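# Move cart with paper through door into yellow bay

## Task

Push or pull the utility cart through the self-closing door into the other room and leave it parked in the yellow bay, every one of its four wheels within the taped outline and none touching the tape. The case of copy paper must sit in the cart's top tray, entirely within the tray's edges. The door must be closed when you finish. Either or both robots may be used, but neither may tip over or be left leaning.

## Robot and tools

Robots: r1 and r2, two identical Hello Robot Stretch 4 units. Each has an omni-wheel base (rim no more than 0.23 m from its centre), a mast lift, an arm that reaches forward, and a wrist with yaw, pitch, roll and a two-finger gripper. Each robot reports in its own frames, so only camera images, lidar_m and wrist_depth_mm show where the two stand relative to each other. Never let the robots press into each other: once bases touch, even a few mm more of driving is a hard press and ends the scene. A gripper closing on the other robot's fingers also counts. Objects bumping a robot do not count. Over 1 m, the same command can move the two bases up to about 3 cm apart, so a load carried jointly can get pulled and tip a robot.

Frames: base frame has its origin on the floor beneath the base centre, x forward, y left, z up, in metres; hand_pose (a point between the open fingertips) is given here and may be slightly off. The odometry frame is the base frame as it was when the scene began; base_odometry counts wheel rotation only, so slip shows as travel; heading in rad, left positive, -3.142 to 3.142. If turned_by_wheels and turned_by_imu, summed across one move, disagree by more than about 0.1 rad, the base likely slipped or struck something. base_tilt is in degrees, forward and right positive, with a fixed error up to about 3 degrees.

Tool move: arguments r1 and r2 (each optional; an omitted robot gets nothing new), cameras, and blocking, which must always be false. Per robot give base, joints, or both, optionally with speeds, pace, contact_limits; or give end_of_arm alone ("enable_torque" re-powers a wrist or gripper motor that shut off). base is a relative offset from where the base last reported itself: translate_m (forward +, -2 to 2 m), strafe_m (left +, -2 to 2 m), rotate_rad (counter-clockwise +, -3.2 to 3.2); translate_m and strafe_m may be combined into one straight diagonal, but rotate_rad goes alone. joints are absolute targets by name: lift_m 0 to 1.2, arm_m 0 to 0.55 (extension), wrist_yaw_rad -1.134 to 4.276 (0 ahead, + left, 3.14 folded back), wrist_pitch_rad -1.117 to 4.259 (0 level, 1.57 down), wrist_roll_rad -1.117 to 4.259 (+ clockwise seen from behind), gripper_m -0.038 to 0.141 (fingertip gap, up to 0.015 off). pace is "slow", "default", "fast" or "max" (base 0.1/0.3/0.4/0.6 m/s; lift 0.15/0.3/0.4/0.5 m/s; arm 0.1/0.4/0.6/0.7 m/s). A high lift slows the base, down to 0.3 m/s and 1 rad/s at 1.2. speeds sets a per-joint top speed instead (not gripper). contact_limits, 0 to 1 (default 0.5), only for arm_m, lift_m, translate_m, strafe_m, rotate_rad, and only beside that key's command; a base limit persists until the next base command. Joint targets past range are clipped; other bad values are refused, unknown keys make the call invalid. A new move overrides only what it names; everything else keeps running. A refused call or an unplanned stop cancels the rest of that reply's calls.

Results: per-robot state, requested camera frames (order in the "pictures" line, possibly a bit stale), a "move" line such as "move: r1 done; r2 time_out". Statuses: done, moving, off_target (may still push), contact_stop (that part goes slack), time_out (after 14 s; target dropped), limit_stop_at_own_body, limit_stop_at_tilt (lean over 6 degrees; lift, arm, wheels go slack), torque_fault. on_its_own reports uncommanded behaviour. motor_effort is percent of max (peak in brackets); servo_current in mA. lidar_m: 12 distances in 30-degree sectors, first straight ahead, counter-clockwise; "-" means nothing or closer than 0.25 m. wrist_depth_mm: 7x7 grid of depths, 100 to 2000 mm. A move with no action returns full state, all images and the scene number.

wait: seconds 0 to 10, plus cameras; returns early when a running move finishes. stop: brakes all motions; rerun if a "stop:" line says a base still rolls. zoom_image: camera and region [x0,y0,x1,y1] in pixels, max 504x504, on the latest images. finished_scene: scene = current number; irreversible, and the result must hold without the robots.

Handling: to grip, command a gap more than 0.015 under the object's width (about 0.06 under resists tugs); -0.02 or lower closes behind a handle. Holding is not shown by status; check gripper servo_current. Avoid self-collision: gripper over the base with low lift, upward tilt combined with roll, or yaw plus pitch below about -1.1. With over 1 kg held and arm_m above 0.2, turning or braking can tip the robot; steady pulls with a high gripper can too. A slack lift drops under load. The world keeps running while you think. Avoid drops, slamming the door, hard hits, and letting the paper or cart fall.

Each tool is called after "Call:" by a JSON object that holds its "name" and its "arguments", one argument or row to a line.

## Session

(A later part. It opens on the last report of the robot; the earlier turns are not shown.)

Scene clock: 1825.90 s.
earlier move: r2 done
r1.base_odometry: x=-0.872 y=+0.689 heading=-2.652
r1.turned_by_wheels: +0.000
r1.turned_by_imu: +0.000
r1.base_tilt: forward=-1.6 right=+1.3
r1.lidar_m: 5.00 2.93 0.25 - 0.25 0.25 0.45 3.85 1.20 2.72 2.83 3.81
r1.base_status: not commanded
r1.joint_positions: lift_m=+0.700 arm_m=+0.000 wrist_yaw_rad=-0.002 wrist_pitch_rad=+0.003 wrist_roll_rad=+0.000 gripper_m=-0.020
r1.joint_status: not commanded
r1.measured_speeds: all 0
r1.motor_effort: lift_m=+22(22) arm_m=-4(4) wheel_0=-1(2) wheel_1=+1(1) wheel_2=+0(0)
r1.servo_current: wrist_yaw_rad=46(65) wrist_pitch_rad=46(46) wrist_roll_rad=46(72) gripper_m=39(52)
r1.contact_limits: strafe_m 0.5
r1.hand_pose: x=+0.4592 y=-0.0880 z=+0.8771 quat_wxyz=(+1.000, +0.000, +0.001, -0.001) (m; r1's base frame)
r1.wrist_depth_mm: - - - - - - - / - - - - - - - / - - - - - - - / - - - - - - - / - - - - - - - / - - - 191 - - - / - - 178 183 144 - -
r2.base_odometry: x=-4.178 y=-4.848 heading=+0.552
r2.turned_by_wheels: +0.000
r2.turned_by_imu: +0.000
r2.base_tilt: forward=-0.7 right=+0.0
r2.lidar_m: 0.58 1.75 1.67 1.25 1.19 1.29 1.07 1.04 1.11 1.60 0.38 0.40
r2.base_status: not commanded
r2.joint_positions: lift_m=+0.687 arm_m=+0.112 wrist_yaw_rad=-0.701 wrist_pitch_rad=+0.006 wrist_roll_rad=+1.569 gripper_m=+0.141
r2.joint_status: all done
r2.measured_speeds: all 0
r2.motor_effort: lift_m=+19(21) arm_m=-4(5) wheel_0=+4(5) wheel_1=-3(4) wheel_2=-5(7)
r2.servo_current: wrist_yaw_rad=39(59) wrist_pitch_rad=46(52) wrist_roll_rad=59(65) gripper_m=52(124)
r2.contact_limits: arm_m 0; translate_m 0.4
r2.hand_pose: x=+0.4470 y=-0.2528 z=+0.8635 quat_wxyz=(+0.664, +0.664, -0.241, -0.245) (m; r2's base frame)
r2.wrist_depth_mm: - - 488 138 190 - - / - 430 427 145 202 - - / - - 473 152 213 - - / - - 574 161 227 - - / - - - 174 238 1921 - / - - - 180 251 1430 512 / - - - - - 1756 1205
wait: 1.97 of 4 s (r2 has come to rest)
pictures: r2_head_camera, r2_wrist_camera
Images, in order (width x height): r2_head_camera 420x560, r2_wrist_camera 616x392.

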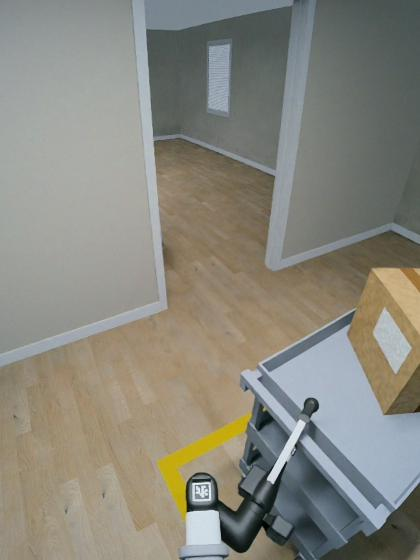

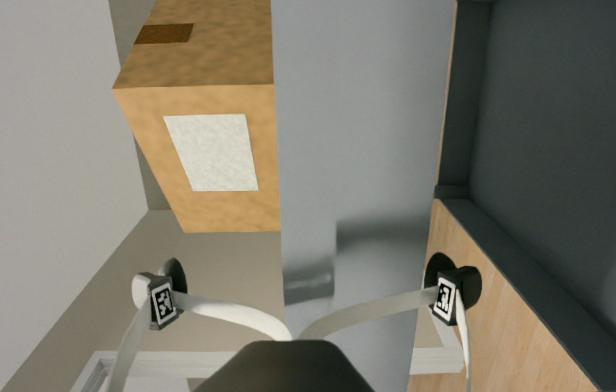

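Call:
{"name": "move", "arguments": {
  "blocking": false,
  "r2": {"base":{"translate_m":-0.19,"strafe_m":0.16},"pace":"slow","contact_limits":{"translate_m":0.2}}
}}

Call:
{"name": "wait", "arguments": {
  "seconds": 6,
  "cameras": ["r2_head_camera","r2_head_left_camera","r2_head_right_camera"]
}}

Call:
{"name": "zoom_image", "arguments": {
  "camera": "r2_head_right_camera",
  "region": [180, 280, 370, 510]
}}

Scene clock: 1830.47 s.
move: r2 moving
r1: as last shown
r1.lidar_m: 5.01 2.89 0.25 - 0.25 0.25 0.46 3.83 1.21 2.74 2.85 3.78
r1.servo_current: wrist_yaw_rad=46(59) wrist_pitch_rad=46(46) wrist_roll_rad=59(59) gripper_m=39(46)
r1.contact_limits: strafe_m 0.5
r2.base_odometry: x=-4.191 y=-4.847 heading=+0.552
r2.turned_by_wheels: +0.001
r2.turned_by_imu: +0.001
r2.base_tilt: forward=-0.7 right=+0.1
r2.lidar_m: 0.59 1.75 1.62 1.25 1.20 1.27 1.06 1.01 1.09 1.59 0.40 0.42
r2.base_status: translate_m moving; strafe_m moving
r2.joint_positions: lift_m=+0.687 arm_m=+0.112 wrist_yaw_rad=-0.701 wrist_pitch_rad=+0.006 wrist_roll_rad=+1.569 gripper_m=+0.141
r2.joint_status: not commanded
r2.measured_speeds: translate_m=-0.040 strafe_m=+0.034 rotate_rad=-0.001 lift_m=+0.000 arm_m=+0.000 wrist_yaw_rad=+0.000 wrist_pitch_rad=+0.000 wrist_roll_rad=+0.000
r2.motor_effort: lift_m=+19(19) arm_m=-4(5) wheel_0=-4(10) wheel_1=+6(7) wheel_2=+8(10)
r2.servo_current: wrist_yaw_rad=52(52) wrist_pitch_rad=46(46) wrist_roll_rad=52(59) gripper_m=52(52)
r2.contact_limits: arm_m 0; translate_m 0.2
r2.hand_pose: x=+0.4470 y=-0.2528 z=+0.8635 quat_wxyz=(+0.664, +0.664, -0.241, -0.245) (m; r2's base frame)
r2.wrist_depth_mm: - - 496 147 200 - - / - 455 439 155 212 768 - / - - 484 163 224 - - / - - 585 173 236 - - / - - - 189 253 1756 - / - - - 194 263 554 500 / - - - - - 1756 1182
pictures: none

Scene clock: 1833.67 s.
earlier move: r2 done
r1.base_odometry: x=-0.872 y=+0.689 heading=-2.652
r1.turned_by_wheels: +0.000
r1.turned_by_imu: +0.000
r1.base_tilt: forward=-1.6 right=+1.3
r1.lidar_m: 5.01 2.94 0.25 - 0.26 0.25 0.46 3.85 1.16 2.72 2.83 3.82
r1.base_status: not commanded
r1.joint_positions: lift_m=+0.700 arm_m=+0.000 wrist_yaw_rad=-0.002 wrist_pitch_rad=+0.003 wrist_roll_rad=+0.000 gripper_m=-0.020
r1.joint_status: not commanded
r1.measured_speeds: all 0
r1.motor_effort: lift_m=+22(22) arm_m=-4(4) wheel_0=-1(2) wheel_1=+1(1) wheel_2=+0(0)
r1.servo_current: wrist_yaw_rad=46(72) wrist_pitch_rad=46(46) wrist_roll_rad=46(65) gripper_m=46(52)
r1.contact_limits: strafe_m 0.5
r1.hand_pose: x=+0.4592 y=-0.0880 z=+0.8771 quat_wxyz=(+1.000, +0.000, +0.001, -0.001) (m; r1's base frame)
r1.wrist_depth_mm: - - - - - - - / - - - - - - - / - - - - - - - / - - - - - - - / - - - - - - - / - - - 191 - - - / - - 178 183 144 - -
r2.base_odometry: x=-4.424 y=-4.812 heading=+0.552
r2.turned_by_wheels: +0.000
r2.turned_by_imu: +0.000
r2.base_tilt: forward=-0.7 right=+0.1
r2.lidar_m: 1.92 1.86 1.35 1.01 0.96 1.04 0.99 0.93 1.00 1.44 0.62 0.64
r2.base_status: done
r2.joint_positions: lift_m=+0.687 arm_m=+0.112 wrist_yaw_rad=-0.701 wrist_pitch_rad=+0.006 wrist_roll_rad=+1.569 gripper_m=+0.141
r2.joint_status: not commanded
r2.measured_speeds: all 0
r2.motor_effort: lift_m=+19(19) arm_m=-4(5) wheel_0=-3(12) wheel_1=+3(8) wheel_2=+6(10)
r2.servo_current: wrist_yaw_rad=46(59) wrist_pitch_rad=52(52) wrist_roll_rad=39(65) gripper_m=52(59)
r2.contact_limits: arm_m 0; translate_m 0.2
r2.hand_pose: x=+0.4470 y=-0.2528 z=+0.8635 quat_wxyz=(+0.664, +0.664, -0.241, -0.245) (m; r2's base frame)
r2.wrist_depth_mm: - - - 404 410 407 407 / - - 732 424 1008 - 424 / - - 715 449 - - 449 / - - 878 488 - - 480 / - - - - - - 508 / - - - 525 196 202 549 / - - - - - 1921 1205
wait: 3.20 of 6 s (r2 has come to rest)
pictures: r2_head_camera, r2_head_left_camera, r2_head_right_camera
Images, in order (width x height): r2_head_camera 420x560, r2_head_left_camera 420x672, r2_head_right_camera 420x672.

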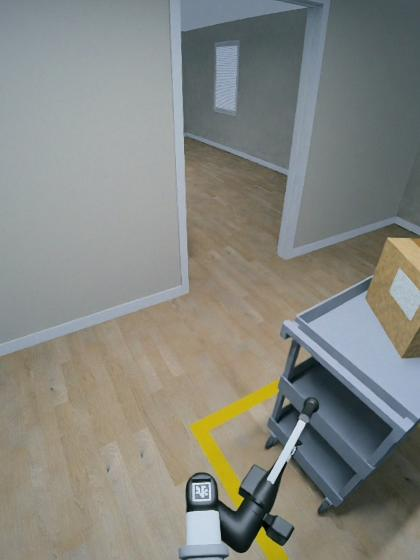

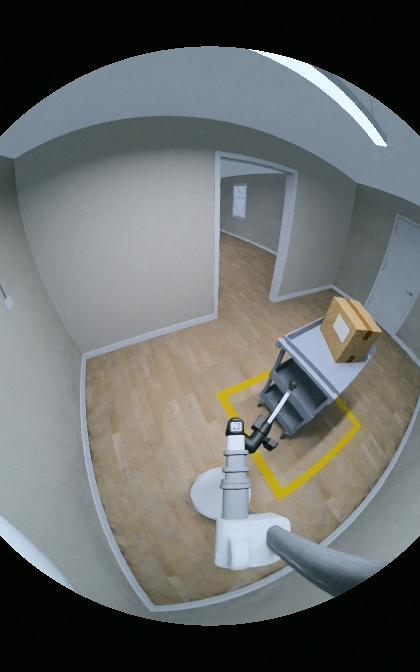

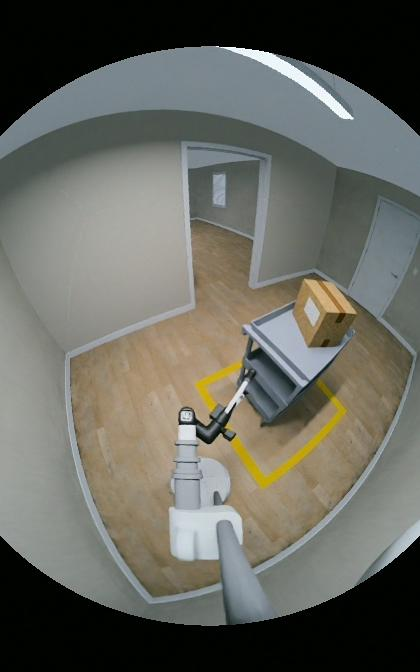

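Scaled by 2.191 from the camera's 420x672 image, which has a finer 600x960 frame.

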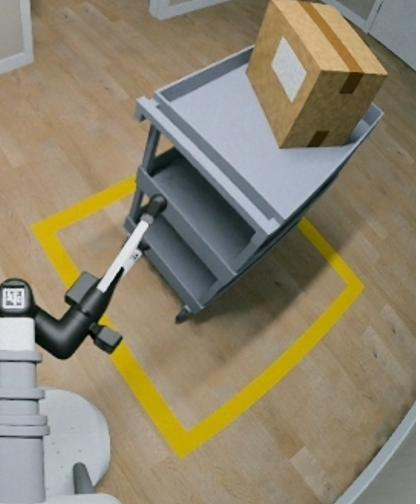

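Call:
{"name": "move", "arguments": {
  "blocking": false,
  "r1": {"base":{"translate_m":1.1,"strafe_m":-0.15},"pace":"slow"}
}}

Call:
{"name": "wait", "arguments": {
  "seconds": 4,
  "cameras": ["r1_head_left_camera","r2_head_camera"]
}}

Call:
{"name": "wait", "arguments": {
  "seconds": 8,
  "cameras": ["r1_head_left_camera","r2_head_camera"]
}}

Call:
{"name": "wait", "arguments": {
  "seconds": 5,
  "cameras": ["r1_head_left_camera","r2_head_camera","r2_head_right_camera"]
}}

Scene clock: 1850.50 s.
move: r1 moving
r1.base_odometry: x=-0.883 y=+0.685 heading=-2.652
r1.turned_by_wheels: +0.000
r1.turned_by_imu: +0.000
r1.base_tilt: forward=-1.6 right=+1.3
r1.lidar_m: 5.00 2.92 0.25 - 0.25 0.25 0.45 3.86 1.19 2.77 2.85 3.80
r1.base_status: translate_m moving; strafe_m moving
r1.joint_positions: lift_m=+0.700 arm_m=+0.000 wrist_yaw_rad=-0.002 wrist_pitch_rad=+0.003 wrist_roll_rad=+0.000 gripper_m=-0.020
r1.joint_status: not commanded
r1.measured_speeds: translate_m=+0.049 strafe_m=-0.007 rotate_rad=+0.001 lift_m=+0.000 arm_m=+0.000 wrist_yaw_rad=+0.000 wrist_pitch_rad=+0.000 wrist_roll_rad=+0.000
r1.motor_effort: lift_m=+22(22) arm_m=-4(4) wheel_0=+4(6) wheel_1=+9(9) wheel_2=-5(5)
r1.servo_current: wrist_yaw_rad=59(72) wrist_pitch_rad=46(52) wrist_roll_rad=46(59) gripper_m=39(46)
r1.hand_pose: x=+0.4592 y=-0.0880 z=+0.8771 quat_wxyz=(+1.000, +0.000, +0.001, -0.001) (m; r1's base frame)
r1.wrist_depth_mm: - - - - - - - / - - - - - - - / - - - - - - - / - - - - - - - / - - - - - - - / - - - 191 - - - / - - 177 183 143 - -
r2: as last shown
r2.base_tilt: forward=-0.6 right=+0.1
r2.lidar_m: 1.89 1.86 1.34 1.01 0.97 1.02 0.97 0.94 1.02 1.45 0.62 0.64
r2.motor_effort: lift_m=+19(19) arm_m=-4(5) wheel_0=-3(3) wheel_1=+4(4) wheel_2=+6(6)
r2.servo_current: wrist_yaw_rad=52(52) wrist_pitch_rad=46(52) wrist_roll_rad=46(52) gripper_m=52(59)
r2.contact_limits: arm_m 0; translate_m 0.2
r2.wrist_depth_mm: - - - 407 410 410 410 / - - 723 427 1008 - 427 / - - 715 449 - - 445 / - - 866 484 - - 477 / - - - - - - 508 / - - - 521 196 202 549 / - - - - - 1863 1205
pictures: none

Scene clock: 1854.50 s.
earlier move: r1 moving
r1.base_odometry: x=-1.247 y=+0.550 heading=-2.651
r1.turned_by_wheels: +0.000
r1.turned_by_imu: +0.001
r1.base_tilt: forward=-1.5 right=+1.4
r1.lidar_m: 4.62 2.98 2.13 2.03 0.30 0.25 0.48 1.41 1.63 2.70 2.78 3.65
r1.base_status: translate_m moving; strafe_m moving
r1.joint_positions: lift_m=+0.700 arm_m=+0.000 wrist_yaw_rad=-0.002 wrist_pitch_rad=+0.003 wrist_roll_rad=+0.000 gripper_m=-0.020
r1.joint_status: not commanded
r1.measured_speeds: translate_m=+0.103 strafe_m=-0.020 rotate_rad=+0.012 lift_m=+0.000 arm_m=+0.000 wrist_yaw_rad=+0.000 wrist_pitch_rad=+0.000 wrist_roll_rad=+0.000
r1.motor_effort: lift_m=+22(22) arm_m=-4(4) wheel_0=+4(6) wheel_1=+4(10) wheel_2=-2(6)
r1.servo_current: wrist_yaw_rad=52(72) wrist_pitch_rad=46(52) wrist_roll_rad=59(65) gripper_m=46(46)
r1.hand_pose: x=+0.4592 y=-0.0880 z=+0.8771 quat_wxyz=(+1.000, +0.000, +0.001, -0.001) (m; r1's base frame)
r1.wrist_depth_mm: - - - - - - - / - - - - - - - / - - - - - - - / - - - - - - - / - - - - - - - / - - - 191 - - - / - - 178 183 143 - -
r2.base_odometry: x=-4.424 y=-4.812 heading=+0.552
r2.turned_by_wheels: +0.000
r2.turned_by_imu: +0.001
r2.base_tilt: forward=-0.7 right=+0.0
r2.lidar_m: 1.91 1.86 1.35 1.02 0.98 1.06 0.97 0.92 1.00 1.44 0.63 0.66
r2.base_status: not commanded
r2.joint_positions: lift_m=+0.687 arm_m=+0.112 wrist_yaw_rad=-0.701 wrist_pitch_rad=+0.006 wrist_roll_rad=+1.569 gripper_m=+0.141
r2.joint_status: not commanded
r2.measured_speeds: all 0
r2.motor_effort: lift_m=+19(19) arm_m=-4(5) wheel_0=-3(4) wheel_1=+3(4) wheel_2=+6(6)
r2.servo_current: wrist_yaw_rad=33(59) wrist_pitch_rad=46(52) wrist_roll_rad=33(65) gripper_m=46(59)
r2.contact_limits: arm_m 0; translate_m 0.2
r2.hand_pose: x=+0.4470 y=-0.2528 z=+0.8635 quat_wxyz=(+0.664, +0.664, -0.241, -0.245) (m; r2's base frame)
r2.wrist_depth_mm: - - - 410 410 407 410 / - - 723 427 1008 - 427 / - - 715 445 - - 445 / - - 878 488 - - 480 / - - - - - - 508 / - - - 525 196 202 554 / - - - - - 1863 1205
wait: 4.00 s; no rest
pictures: r1_head_left_camera, r2_head_camera
Images, in order (width x height): r1_head_left_camera 420x672, r2_head_camera 420x560.

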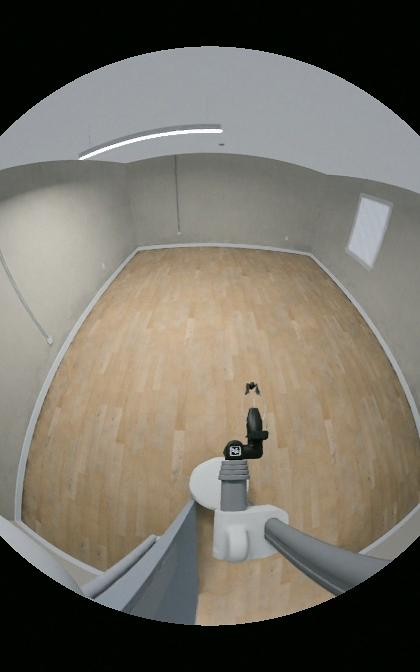

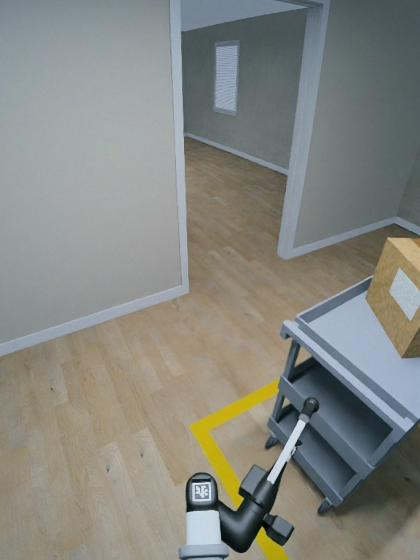

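Scene clock: 1862.37 s.
earlier move: r1 done
r1.base_odometry: x=-1.913 y=+0.304 heading=-2.652
r1.turned_by_wheels: +0.000
r1.turned_by_imu: +0.001
r1.base_tilt: forward=-1.6 right=+1.3
r1.lidar_m: 3.93 3.18 2.26 2.14 2.22 1.95 1.84 1.91 2.57 2.60 2.66 3.56
r1.base_status: done
r1.joint_positions: lift_m=+0.700 arm_m=+0.000 wrist_yaw_rad=-0.002 wrist_pitch_rad=+0.003 wrist_roll_rad=+0.000 gripper_m=-0.020
r1.joint_status: not commanded
r1.measured_speeds: all 0
r1.motor_effort: lift_m=+22(22) arm_m=-4(4) wheel_0=+4(8) wheel_1=+2(10) wheel_2=-1(6)
r1.servo_current: wrist_yaw_rad=39(72) wrist_pitch_rad=46(59) wrist_roll_rad=33(72) gripper_m=39(52)
r1.hand_pose: x=+0.4592 y=-0.0880 z=+0.8771 quat_wxyz=(+1.000, +0.000, +0.001, -0.001) (m; r1's base frame)
r1.wrist_depth_mm: - - - - - - - / - - - - - - - / - - - - - - - / - - - - - - - / - - - - - - - / - - - 191 - - - / - - 178 182 143 - -
r2.base_odometry: x=-4.424 y=-4.812 heading=+0.552
r2.turned_by_wheels: +0.000
r2.turned_by_imu: +0.001
r2.base_tilt: forward=-0.7 right=+0.0
r2.lidar_m: 1.91 1.84 1.35 1.00 0.97 1.06 0.96 0.94 1.02 1.43 0.63 0.66
r2.base_status: not commanded
r2.joint_positions: lift_m=+0.687 arm_m=+0.112 wrist_yaw_rad=-0.701 wrist_pitch_rad=+0.006 wrist_roll_rad=+1.569 gripper_m=+0.141
r2.joint_status: not commanded
r2.measured_speeds: all 0
r2.motor_effort: lift_m=+19(19) arm_m=-4(5) wheel_0=-3(4) wheel_1=+3(4) wheel_2=+6(6)
r2.servo_current: wrist_yaw_rad=39(65) wrist_pitch_rad=46(52) wrist_roll_rad=46(65) gripper_m=46(59)
r2.contact_limits: arm_m 0; translate_m 0.2
r2.hand_pose: x=+0.4470 y=-0.2528 z=+0.8635 quat_wxyz=(+0.664, +0.664, -0.241, -0.245) (m; r2's base frame)
r2.wrist_depth_mm: - - - 407 407 410 413 / - - 723 427 1025 - 427 / - - 715 445 - - 449 / - - 854 484 - - 477 / - - - - - - 512 / - - - 525 196 202 554 / - - - - - 1863 1182
wait: 7.87 of 8 s (r1 has come to rest)
pictures: r1_head_left_camera, r2_head_camera
Images, in order (width x height): r1_head_left_camera 420x672, r2_head_camera 420x560.

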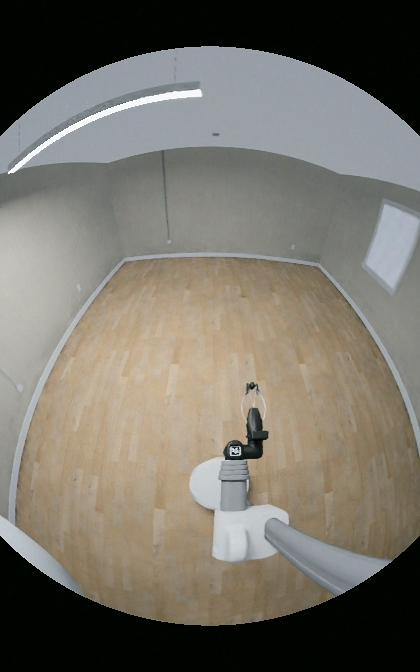

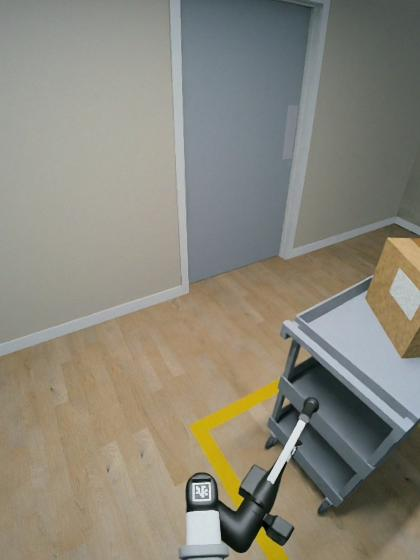

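Scene clock: 1867.37 s.
r1.base_odometry: x=-1.913 y=+0.304 heading=-2.652
r1.turned_by_wheels: +0.000
r1.turned_by_imu: +0.000
r1.base_tilt: forward=-1.6 right=+1.3
r1.lidar_m: 3.92 3.16 2.23 2.15 2.20 1.95 1.84 1.91 2.56 2.59 2.65 3.56
r1.base_status: done
r1.joint_positions: lift_m=+0.700 arm_m=+0.000 wrist_yaw_rad=-0.002 wrist_pitch_rad=+0.003 wrist_roll_rad=+0.000 gripper_m=-0.020
r1.joint_status: not commanded
r1.measured_speeds: all 0
r1.motor_effort: lift_m=+22(22) arm_m=-4(4) wheel_0=+3(8) wheel_1=+2(10) wheel_2=-1(6)
r1.servo_current: wrist_yaw_rad=46(72) wrist_pitch_rad=46(59) wrist_roll_rad=72(72) gripper_m=39(52)
r1.hand_pose: x=+0.4592 y=-0.0880 z=+0.8771 quat_wxyz=(+1.000, +0.000, +0.001, -0.001) (m; r1's base frame)
r1.wrist_depth_mm: - - - - - - - / - - - - - - - / - - - - - - - / - - - - - - - / - - - - - - - / - - - 191 - - - / - - 178 183 144 - -
r2.base_odometry: x=-4.424 y=-4.812 heading=+0.552
r2.turned_by_wheels: +0.000
r2.turned_by_imu: +0.001
r2.base_tilt: forward=-0.7 right=+0.1
r2.lidar_m: 1.92 1.83 1.36 1.02 0.99 1.03 0.97 0.94 1.01 1.43 0.63 0.65
r2.base_status: not commanded
r2.joint_positions: lift_m=+0.687 arm_m=+0.112 wrist_yaw_rad=-0.701 wrist_pitch_rad=+0.006 wrist_roll_rad=+1.569 gripper_m=+0.141
r2.joint_status: not commanded
r2.measured_speeds: all 0
r2.motor_effort: lift_m=+19(19) arm_m=-4(5) wheel_0=-3(4) wheel_1=+4(4) wheel_2=+6(6)
r2.servo_current: wrist_yaw_rad=46(65) wrist_pitch_rad=46(52) wrist_roll_rad=46(65) gripper_m=46(59)
r2.contact_limits: arm_m 0; translate_m 0.2
r2.hand_pose: x=+0.4470 y=-0.2528 z=+0.8635 quat_wxyz=(+0.664, +0.664, -0.241, -0.245) (m; r2's base frame)
r2.wrist_depth_mm: - - - 407 410 413 407 / - - 723 427 1008 - 427 / - - 707 445 - - 449 / - - 854 484 - - 473 / - - - - - - 508 / - - - 525 196 203 554 / - - - - - 1921 1205
wait: 5.00 s; at rest by 0.27 s
pictures: r1_head_left_camera, r2_head_camera, r2_head_right_camera
Images, in order (width x height): r1_head_left_camera 420x672, r2_head_camera 420x560, r2_head_right_camera 420x672.

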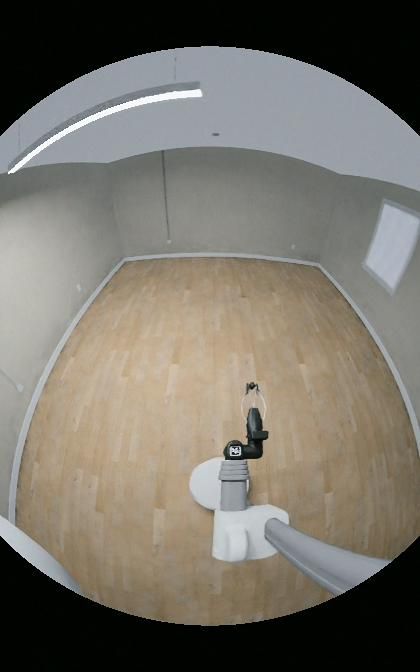

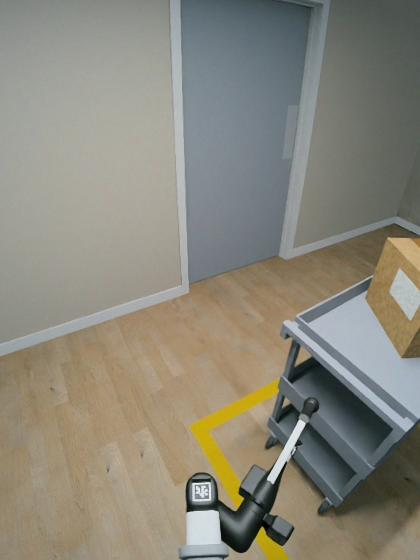

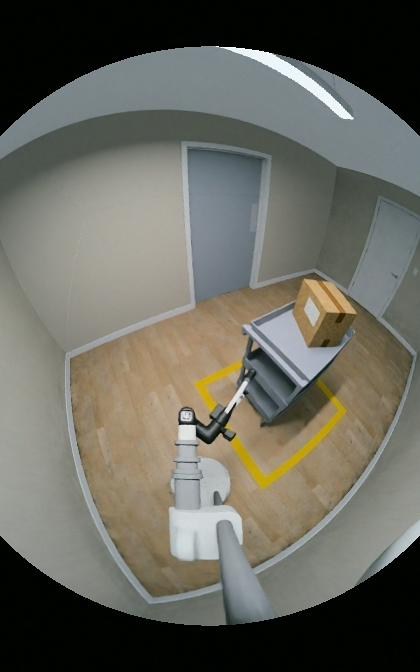

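Call:
{"name": "move", "arguments": {
  "blocking": false,
  "r2": {"base":{"translate_m":0.2,"strafe_m":0.45}}
}}

Call:
{"name": "wait", "arguments": {
  "seconds": 6
}}

Call:
{"name": "move", "arguments": {
  "blocking": false,
  "r2": {"base":{"rotate_rad":-0.9}}
}}

Call:
{"name": "wait", "arguments": {
  "seconds": 4,
  "cameras": ["r2_head_camera","r2_head_left_camera","r2_head_right_camera"]
}}

Call:
{"name": "zoom_image", "arguments": {
  "camera": "r2_head_camera",
  "region": [100, 200, 420, 520]
}}

Scene clock: 1874.93 s.
move: r2 moving
r1: as last shown
r1.lidar_m: 3.91 3.18 2.27 2.14 2.21 1.94 1.85 1.90 2.59 2.59 2.67 3.53
r1.motor_effort: lift_m=+22(22) arm_m=-4(4) wheel_0=+4(4) wheel_1=+2(2) wheel_2=-1(1)
r1.servo_current: wrist_yaw_rad=52(59) wrist_pitch_rad=39(46) wrist_roll_rad=46(52) gripper_m=46(46)
r1.wrist_depth_mm: - - - - - - - / - - - - - - - / - - - - - - - / - - - - - - - / - - - - - - - / - - - 191 - - - / - - 177 183 143 - -
r2.base_odometry: x=-4.428 y=-4.781 heading=+0.552
r2.turned_by_wheels: -0.001
r2.turned_by_imu: +0.000
r2.base_tilt: forward=-0.7 right=+0.1
r2.lidar_m: 1.87 1.82 1.32 0.99 0.94 1.03 1.00 0.96 1.05 1.49 0.64 0.68
r2.base_status: translate_m moving; strafe_m moving
r2.joint_positions: lift_m=+0.687 arm_m=+0.112 wrist_yaw_rad=-0.701 wrist_pitch_rad=+0.006 wrist_roll_rad=+1.569 gripper_m=+0.141
r2.joint_status: not commanded
r2.measured_speeds: translate_m=+0.050 strafe_m=+0.111 rotate_rad=-0.004 lift_m=+0.000 arm_m=+0.000 wrist_yaw_rad=+0.000 wrist_pitch_rad=+0.000 wrist_roll_rad=+0.000
r2.motor_effort: lift_m=+19(19) arm_m=-4(5) wheel_0=-7(11) wheel_1=+10(11) wheel_2=-9(9)
r2.servo_current: wrist_yaw_rad=39(46) wrist_pitch_rad=46(52) wrist_roll_rad=33(59) gripper_m=39(52)
r2.contact_limits: arm_m 0
r2.hand_pose: x=+0.4470 y=-0.2528 z=+0.8635 quat_wxyz=(+0.664, +0.664, -0.241, -0.245) (m; r2's base frame)
r2.wrist_depth_mm: - - - 415 418 424 418 / - - 715 439 - - 439 / - - 723 466 - - 466 / - - - 504 - - 496 / - - - 539 - 521 525 / - - - 544 549 559 1078 / - - - - - 1808 1182
pictures: none

Scene clock: 1877.57 s.
earlier move: r2 done
r1.base_odometry: x=-1.913 y=+0.304 heading=-2.652
r1.turned_by_wheels: +0.000
r1.turned_by_imu: +0.000
r1.base_tilt: forward=-1.6 right=+1.3
r1.lidar_m: 3.92 3.16 2.25 2.15 2.23 1.95 1.84 1.91 2.58 2.59 2.65 3.57
r1.base_status: not commanded
r1.joint_positions: lift_m=+0.700 arm_m=+0.000 wrist_yaw_rad=-0.002 wrist_pitch_rad=+0.003 wrist_roll_rad=+0.000 gripper_m=-0.020
r1.joint_status: not commanded
r1.measured_speeds: all 0
r1.motor_effort: lift_m=+22(22) arm_m=-4(4) wheel_0=+4(4) wheel_1=+2(2) wheel_2=-1(1)
r1.servo_current: wrist_yaw_rad=46(65) wrist_pitch_rad=46(52) wrist_roll_rad=52(72) gripper_m=39(52)
r1.hand_pose: x=+0.4592 y=-0.0880 z=+0.8771 quat_wxyz=(+1.000, +0.000, +0.001, -0.001) (m; r1's base frame)
r1.wrist_depth_mm: - - - - - - - / - - - - - - - / - - - - - - - / - - - - - - - / - - - - - - - / - - - 191 - - - / - - 178 183 143 - -
r2.base_odometry: x=-4.489 y=-4.324 heading=+0.552
r2.turned_by_wheels: +0.000
r2.turned_by_imu: +0.001
r2.base_tilt: forward=-0.7 right=+0.0
r2.lidar_m: 1.52 1.47 0.93 0.69 0.67 0.74 1.05 1.33 1.43 0.96 0.90 2.12
r2.base_status: done
r2.joint_positions: lift_m=+0.687 arm_m=+0.112 wrist_yaw_rad=-0.701 wrist_pitch_rad=+0.006 wrist_roll_rad=+1.569 gripper_m=+0.141
r2.joint_status: not commanded
r2.measured_speeds: all 0
r2.motor_effort: lift_m=+19(19) arm_m=-4(5) wheel_0=-3(13) wheel_1=+2(12) wheel_2=-5(10)
r2.servo_current: wrist_yaw_rad=52(59) wrist_pitch_rad=46(52) wrist_roll_rad=39(59) gripper_m=46(59)
r2.contact_limits: arm_m 0
r2.hand_pose: x=+0.4470 y=-0.2528 z=+0.8635 quat_wxyz=(+0.664, +0.664, -0.241, -0.245) (m; r2's base frame)
r2.wrist_depth_mm: - - - 917 - 676 - / - - - - - 1708 1160 / - - - - - 1708 1205 / - - - - - 1708 1205 / - - - - - 1661 1229 / - 1921 197 - 199 1464 1205 / 1576 - - - - 1618 1205
wait: 2.63 of 6 s (r2 has come to rest)
pictures: none

Scene clock: 1878.07 s.
move: r2 moving
r1: as last shown
r1.lidar_m: 3.93 3.15 2.25 2.13 2.22 1.95 1.84 1.92 2.58 2.59 2.67 3.55
r1.servo_current: wrist_yaw_rad=46(52) wrist_pitch_rad=39(52) wrist_roll_rad=59(65) gripper_m=46(46)
r1.wrist_depth_mm: - - - - - - - / - - - - - - - / - - - - - - - / - - - - - - - / - - - - - - - / - - - 191 - - - / - - 178 183 144 - -
r2.base_odometry: x=-4.489 y=-4.324 heading=+0.301
r2.turned_by_wheels: -0.251
r2.turned_by_imu: -0.244
r2.base_tilt: forward=-0.7 right=+0.1
r2.lidar_m: 1.67 1.46 1.23 0.75 0.68 0.68 0.83 1.32 1.33 1.64 0.91 0.90
r2.base_status: rotate_rad moving
r2.joint_positions: lift_m=+0.687 arm_m=+0.112 wrist_yaw_rad=-0.701 wrist_pitch_rad=+0.006 wrist_roll_rad=+1.569 gripper_m=+0.141
r2.joint_status: not commanded
r2.measured_speeds: translate_m=+0.000 strafe_m=+0.000 rotate_rad=-0.971 lift_m=+0.000 arm_m=+0.000 wrist_yaw_rad=+0.000 wrist_pitch_rad=+0.000 wrist_roll_rad=+0.000
r2.motor_effort: lift_m=+19(19) arm_m=-4(4) wheel_0=+10(10) wheel_1=+9(10) wheel_2=+10(11)
r2.servo_current: wrist_yaw_rad=52(52) wrist_pitch_rad=46(52) wrist_roll_rad=52(52) gripper_m=52(59)
r2.contact_limits: arm_m 0
r2.hand_pose: x=+0.4470 y=-0.2528 z=+0.8635 quat_wxyz=(+0.664, +0.664, -0.241, -0.245) (m; r2's base frame)
r2.wrist_depth_mm: - - - 891 - 668 - / - - 960 891 - 683 - / - - - 991 - 699 - / - - - - - 1618 1205 / - - - - - 1618 1205 / - - - - - 1430 1182 / - - - - - 1921 1205
pictures: none

Scene clock: 1879.20 s.
earlier move: r2 done
r1.base_odometry: x=-1.913 y=+0.304 heading=-2.652
r1.turned_by_wheels: +0.000
r1.turned_by_imu: +0.000
r1.base_tilt: forward=-1.6 right=+1.3
r1.lidar_m: 3.91 3.19 2.26 2.14 2.22 1.96 1.84 1.92 2.57 2.58 2.66 3.55
r1.base_status: not commanded
r1.joint_positions: lift_m=+0.700 arm_m=+0.000 wrist_yaw_rad=-0.002 wrist_pitch_rad=+0.003 wrist_roll_rad=+0.000 gripper_m=-0.020
r1.joint_status: not commanded
r1.measured_speeds: all 0
r1.motor_effort: lift_m=+22(22) arm_m=-4(4) wheel_0=+3(4) wheel_1=+2(2) wheel_2=-1(1)
r1.servo_current: wrist_yaw_rad=46(72) wrist_pitch_rad=39(52) wrist_roll_rad=46(78) gripper_m=46(52)
r1.hand_pose: x=+0.4592 y=-0.0880 z=+0.8771 quat_wxyz=(+1.000, +0.000, +0.001, -0.001) (m; r1's base frame)
r1.wrist_depth_mm: - - - - - - - / - - - - - - - / - - - - - - - / - - - - - - - / - - - - - - - / - - - 190 - - - / - - 178 183 143 - -
r2.base_odometry: x=-4.489 y=-4.324 heading=-0.347
r2.turned_by_wheels: -0.648
r2.turned_by_imu: -0.631
r2.base_tilt: forward=-0.7 right=+0.0
r2.lidar_m: 0.91 1.77 1.49 1.45 0.81 0.68 0.66 0.77 1.24 1.33 1.51 0.92
r2.base_status: done
r2.joint_positions: lift_m=+0.687 arm_m=+0.112 wrist_yaw_rad=-0.701 wrist_pitch_rad=+0.006 wrist_roll_rad=+1.569 gripper_m=+0.141
r2.joint_status: not commanded
r2.measured_speeds: all 0
r2.motor_effort: lift_m=+19(19) arm_m=-4(5) wheel_0=+4(13) wheel_1=+3(11) wheel_2=+5(12)
r2.servo_current: wrist_yaw_rad=59(59) wrist_pitch_rad=39(52) wrist_roll_rad=39(59) gripper_m=46(59)
r2.contact_limits: arm_m 0
r2.hand_pose: x=+0.4470 y=-0.2528 z=+0.8635 quat_wxyz=(+0.664, +0.664, -0.241, -0.245) (m; r2's base frame)
r2.wrist_depth_mm: - - - - - 1430 1160 / - - - - - 1618 1182 / - - - - - 1708 1182 / - - - - - 1708 1205 / - - - - - 1756 1182 / - - - - - 202 1118 / - - - - - - -
wait: 1.13 of 4 s (r2 has come to rest)
pictures: r2_head_camera, r2_head_left_camera, r2_head_right_camera
Images, in order (width x height): r2_head_camera 420x560, r2_head_left_camera 420x672, r2_head_right_camera 420x672.

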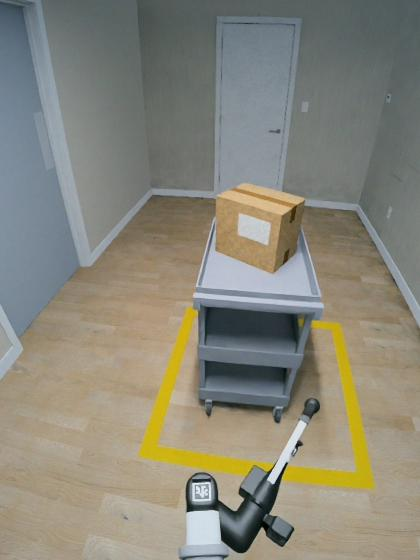

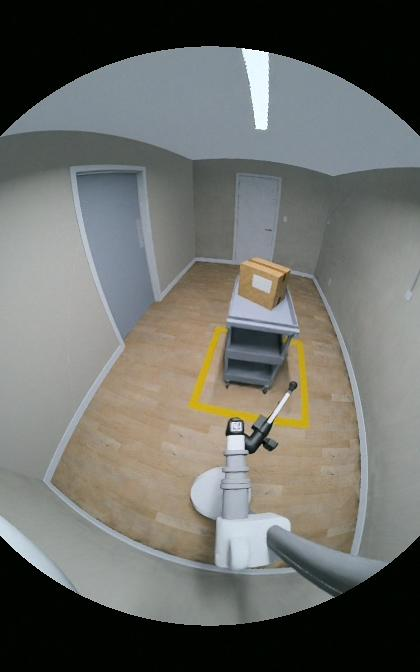

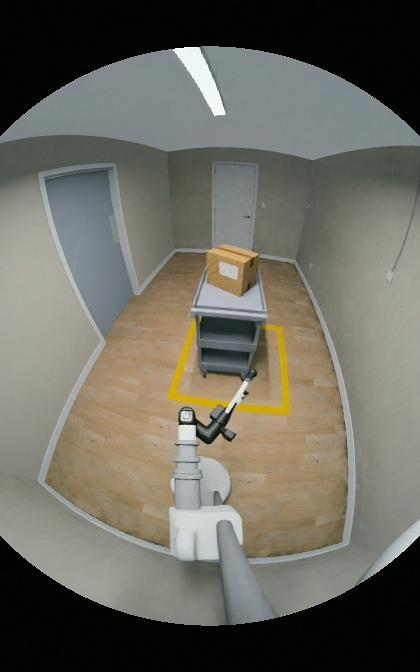

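Scaled by 1.575 from the camera's 420x560 image, which has a finer 1200x1600 frame.

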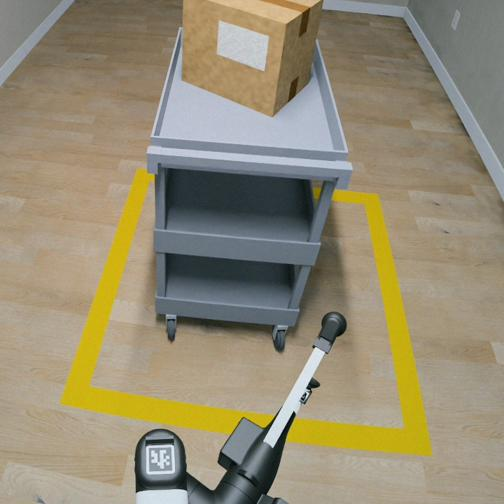

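Call:
{"name": "finished_scene", "arguments": {
  "scene": 1
}}

The scene is finished: the task was done.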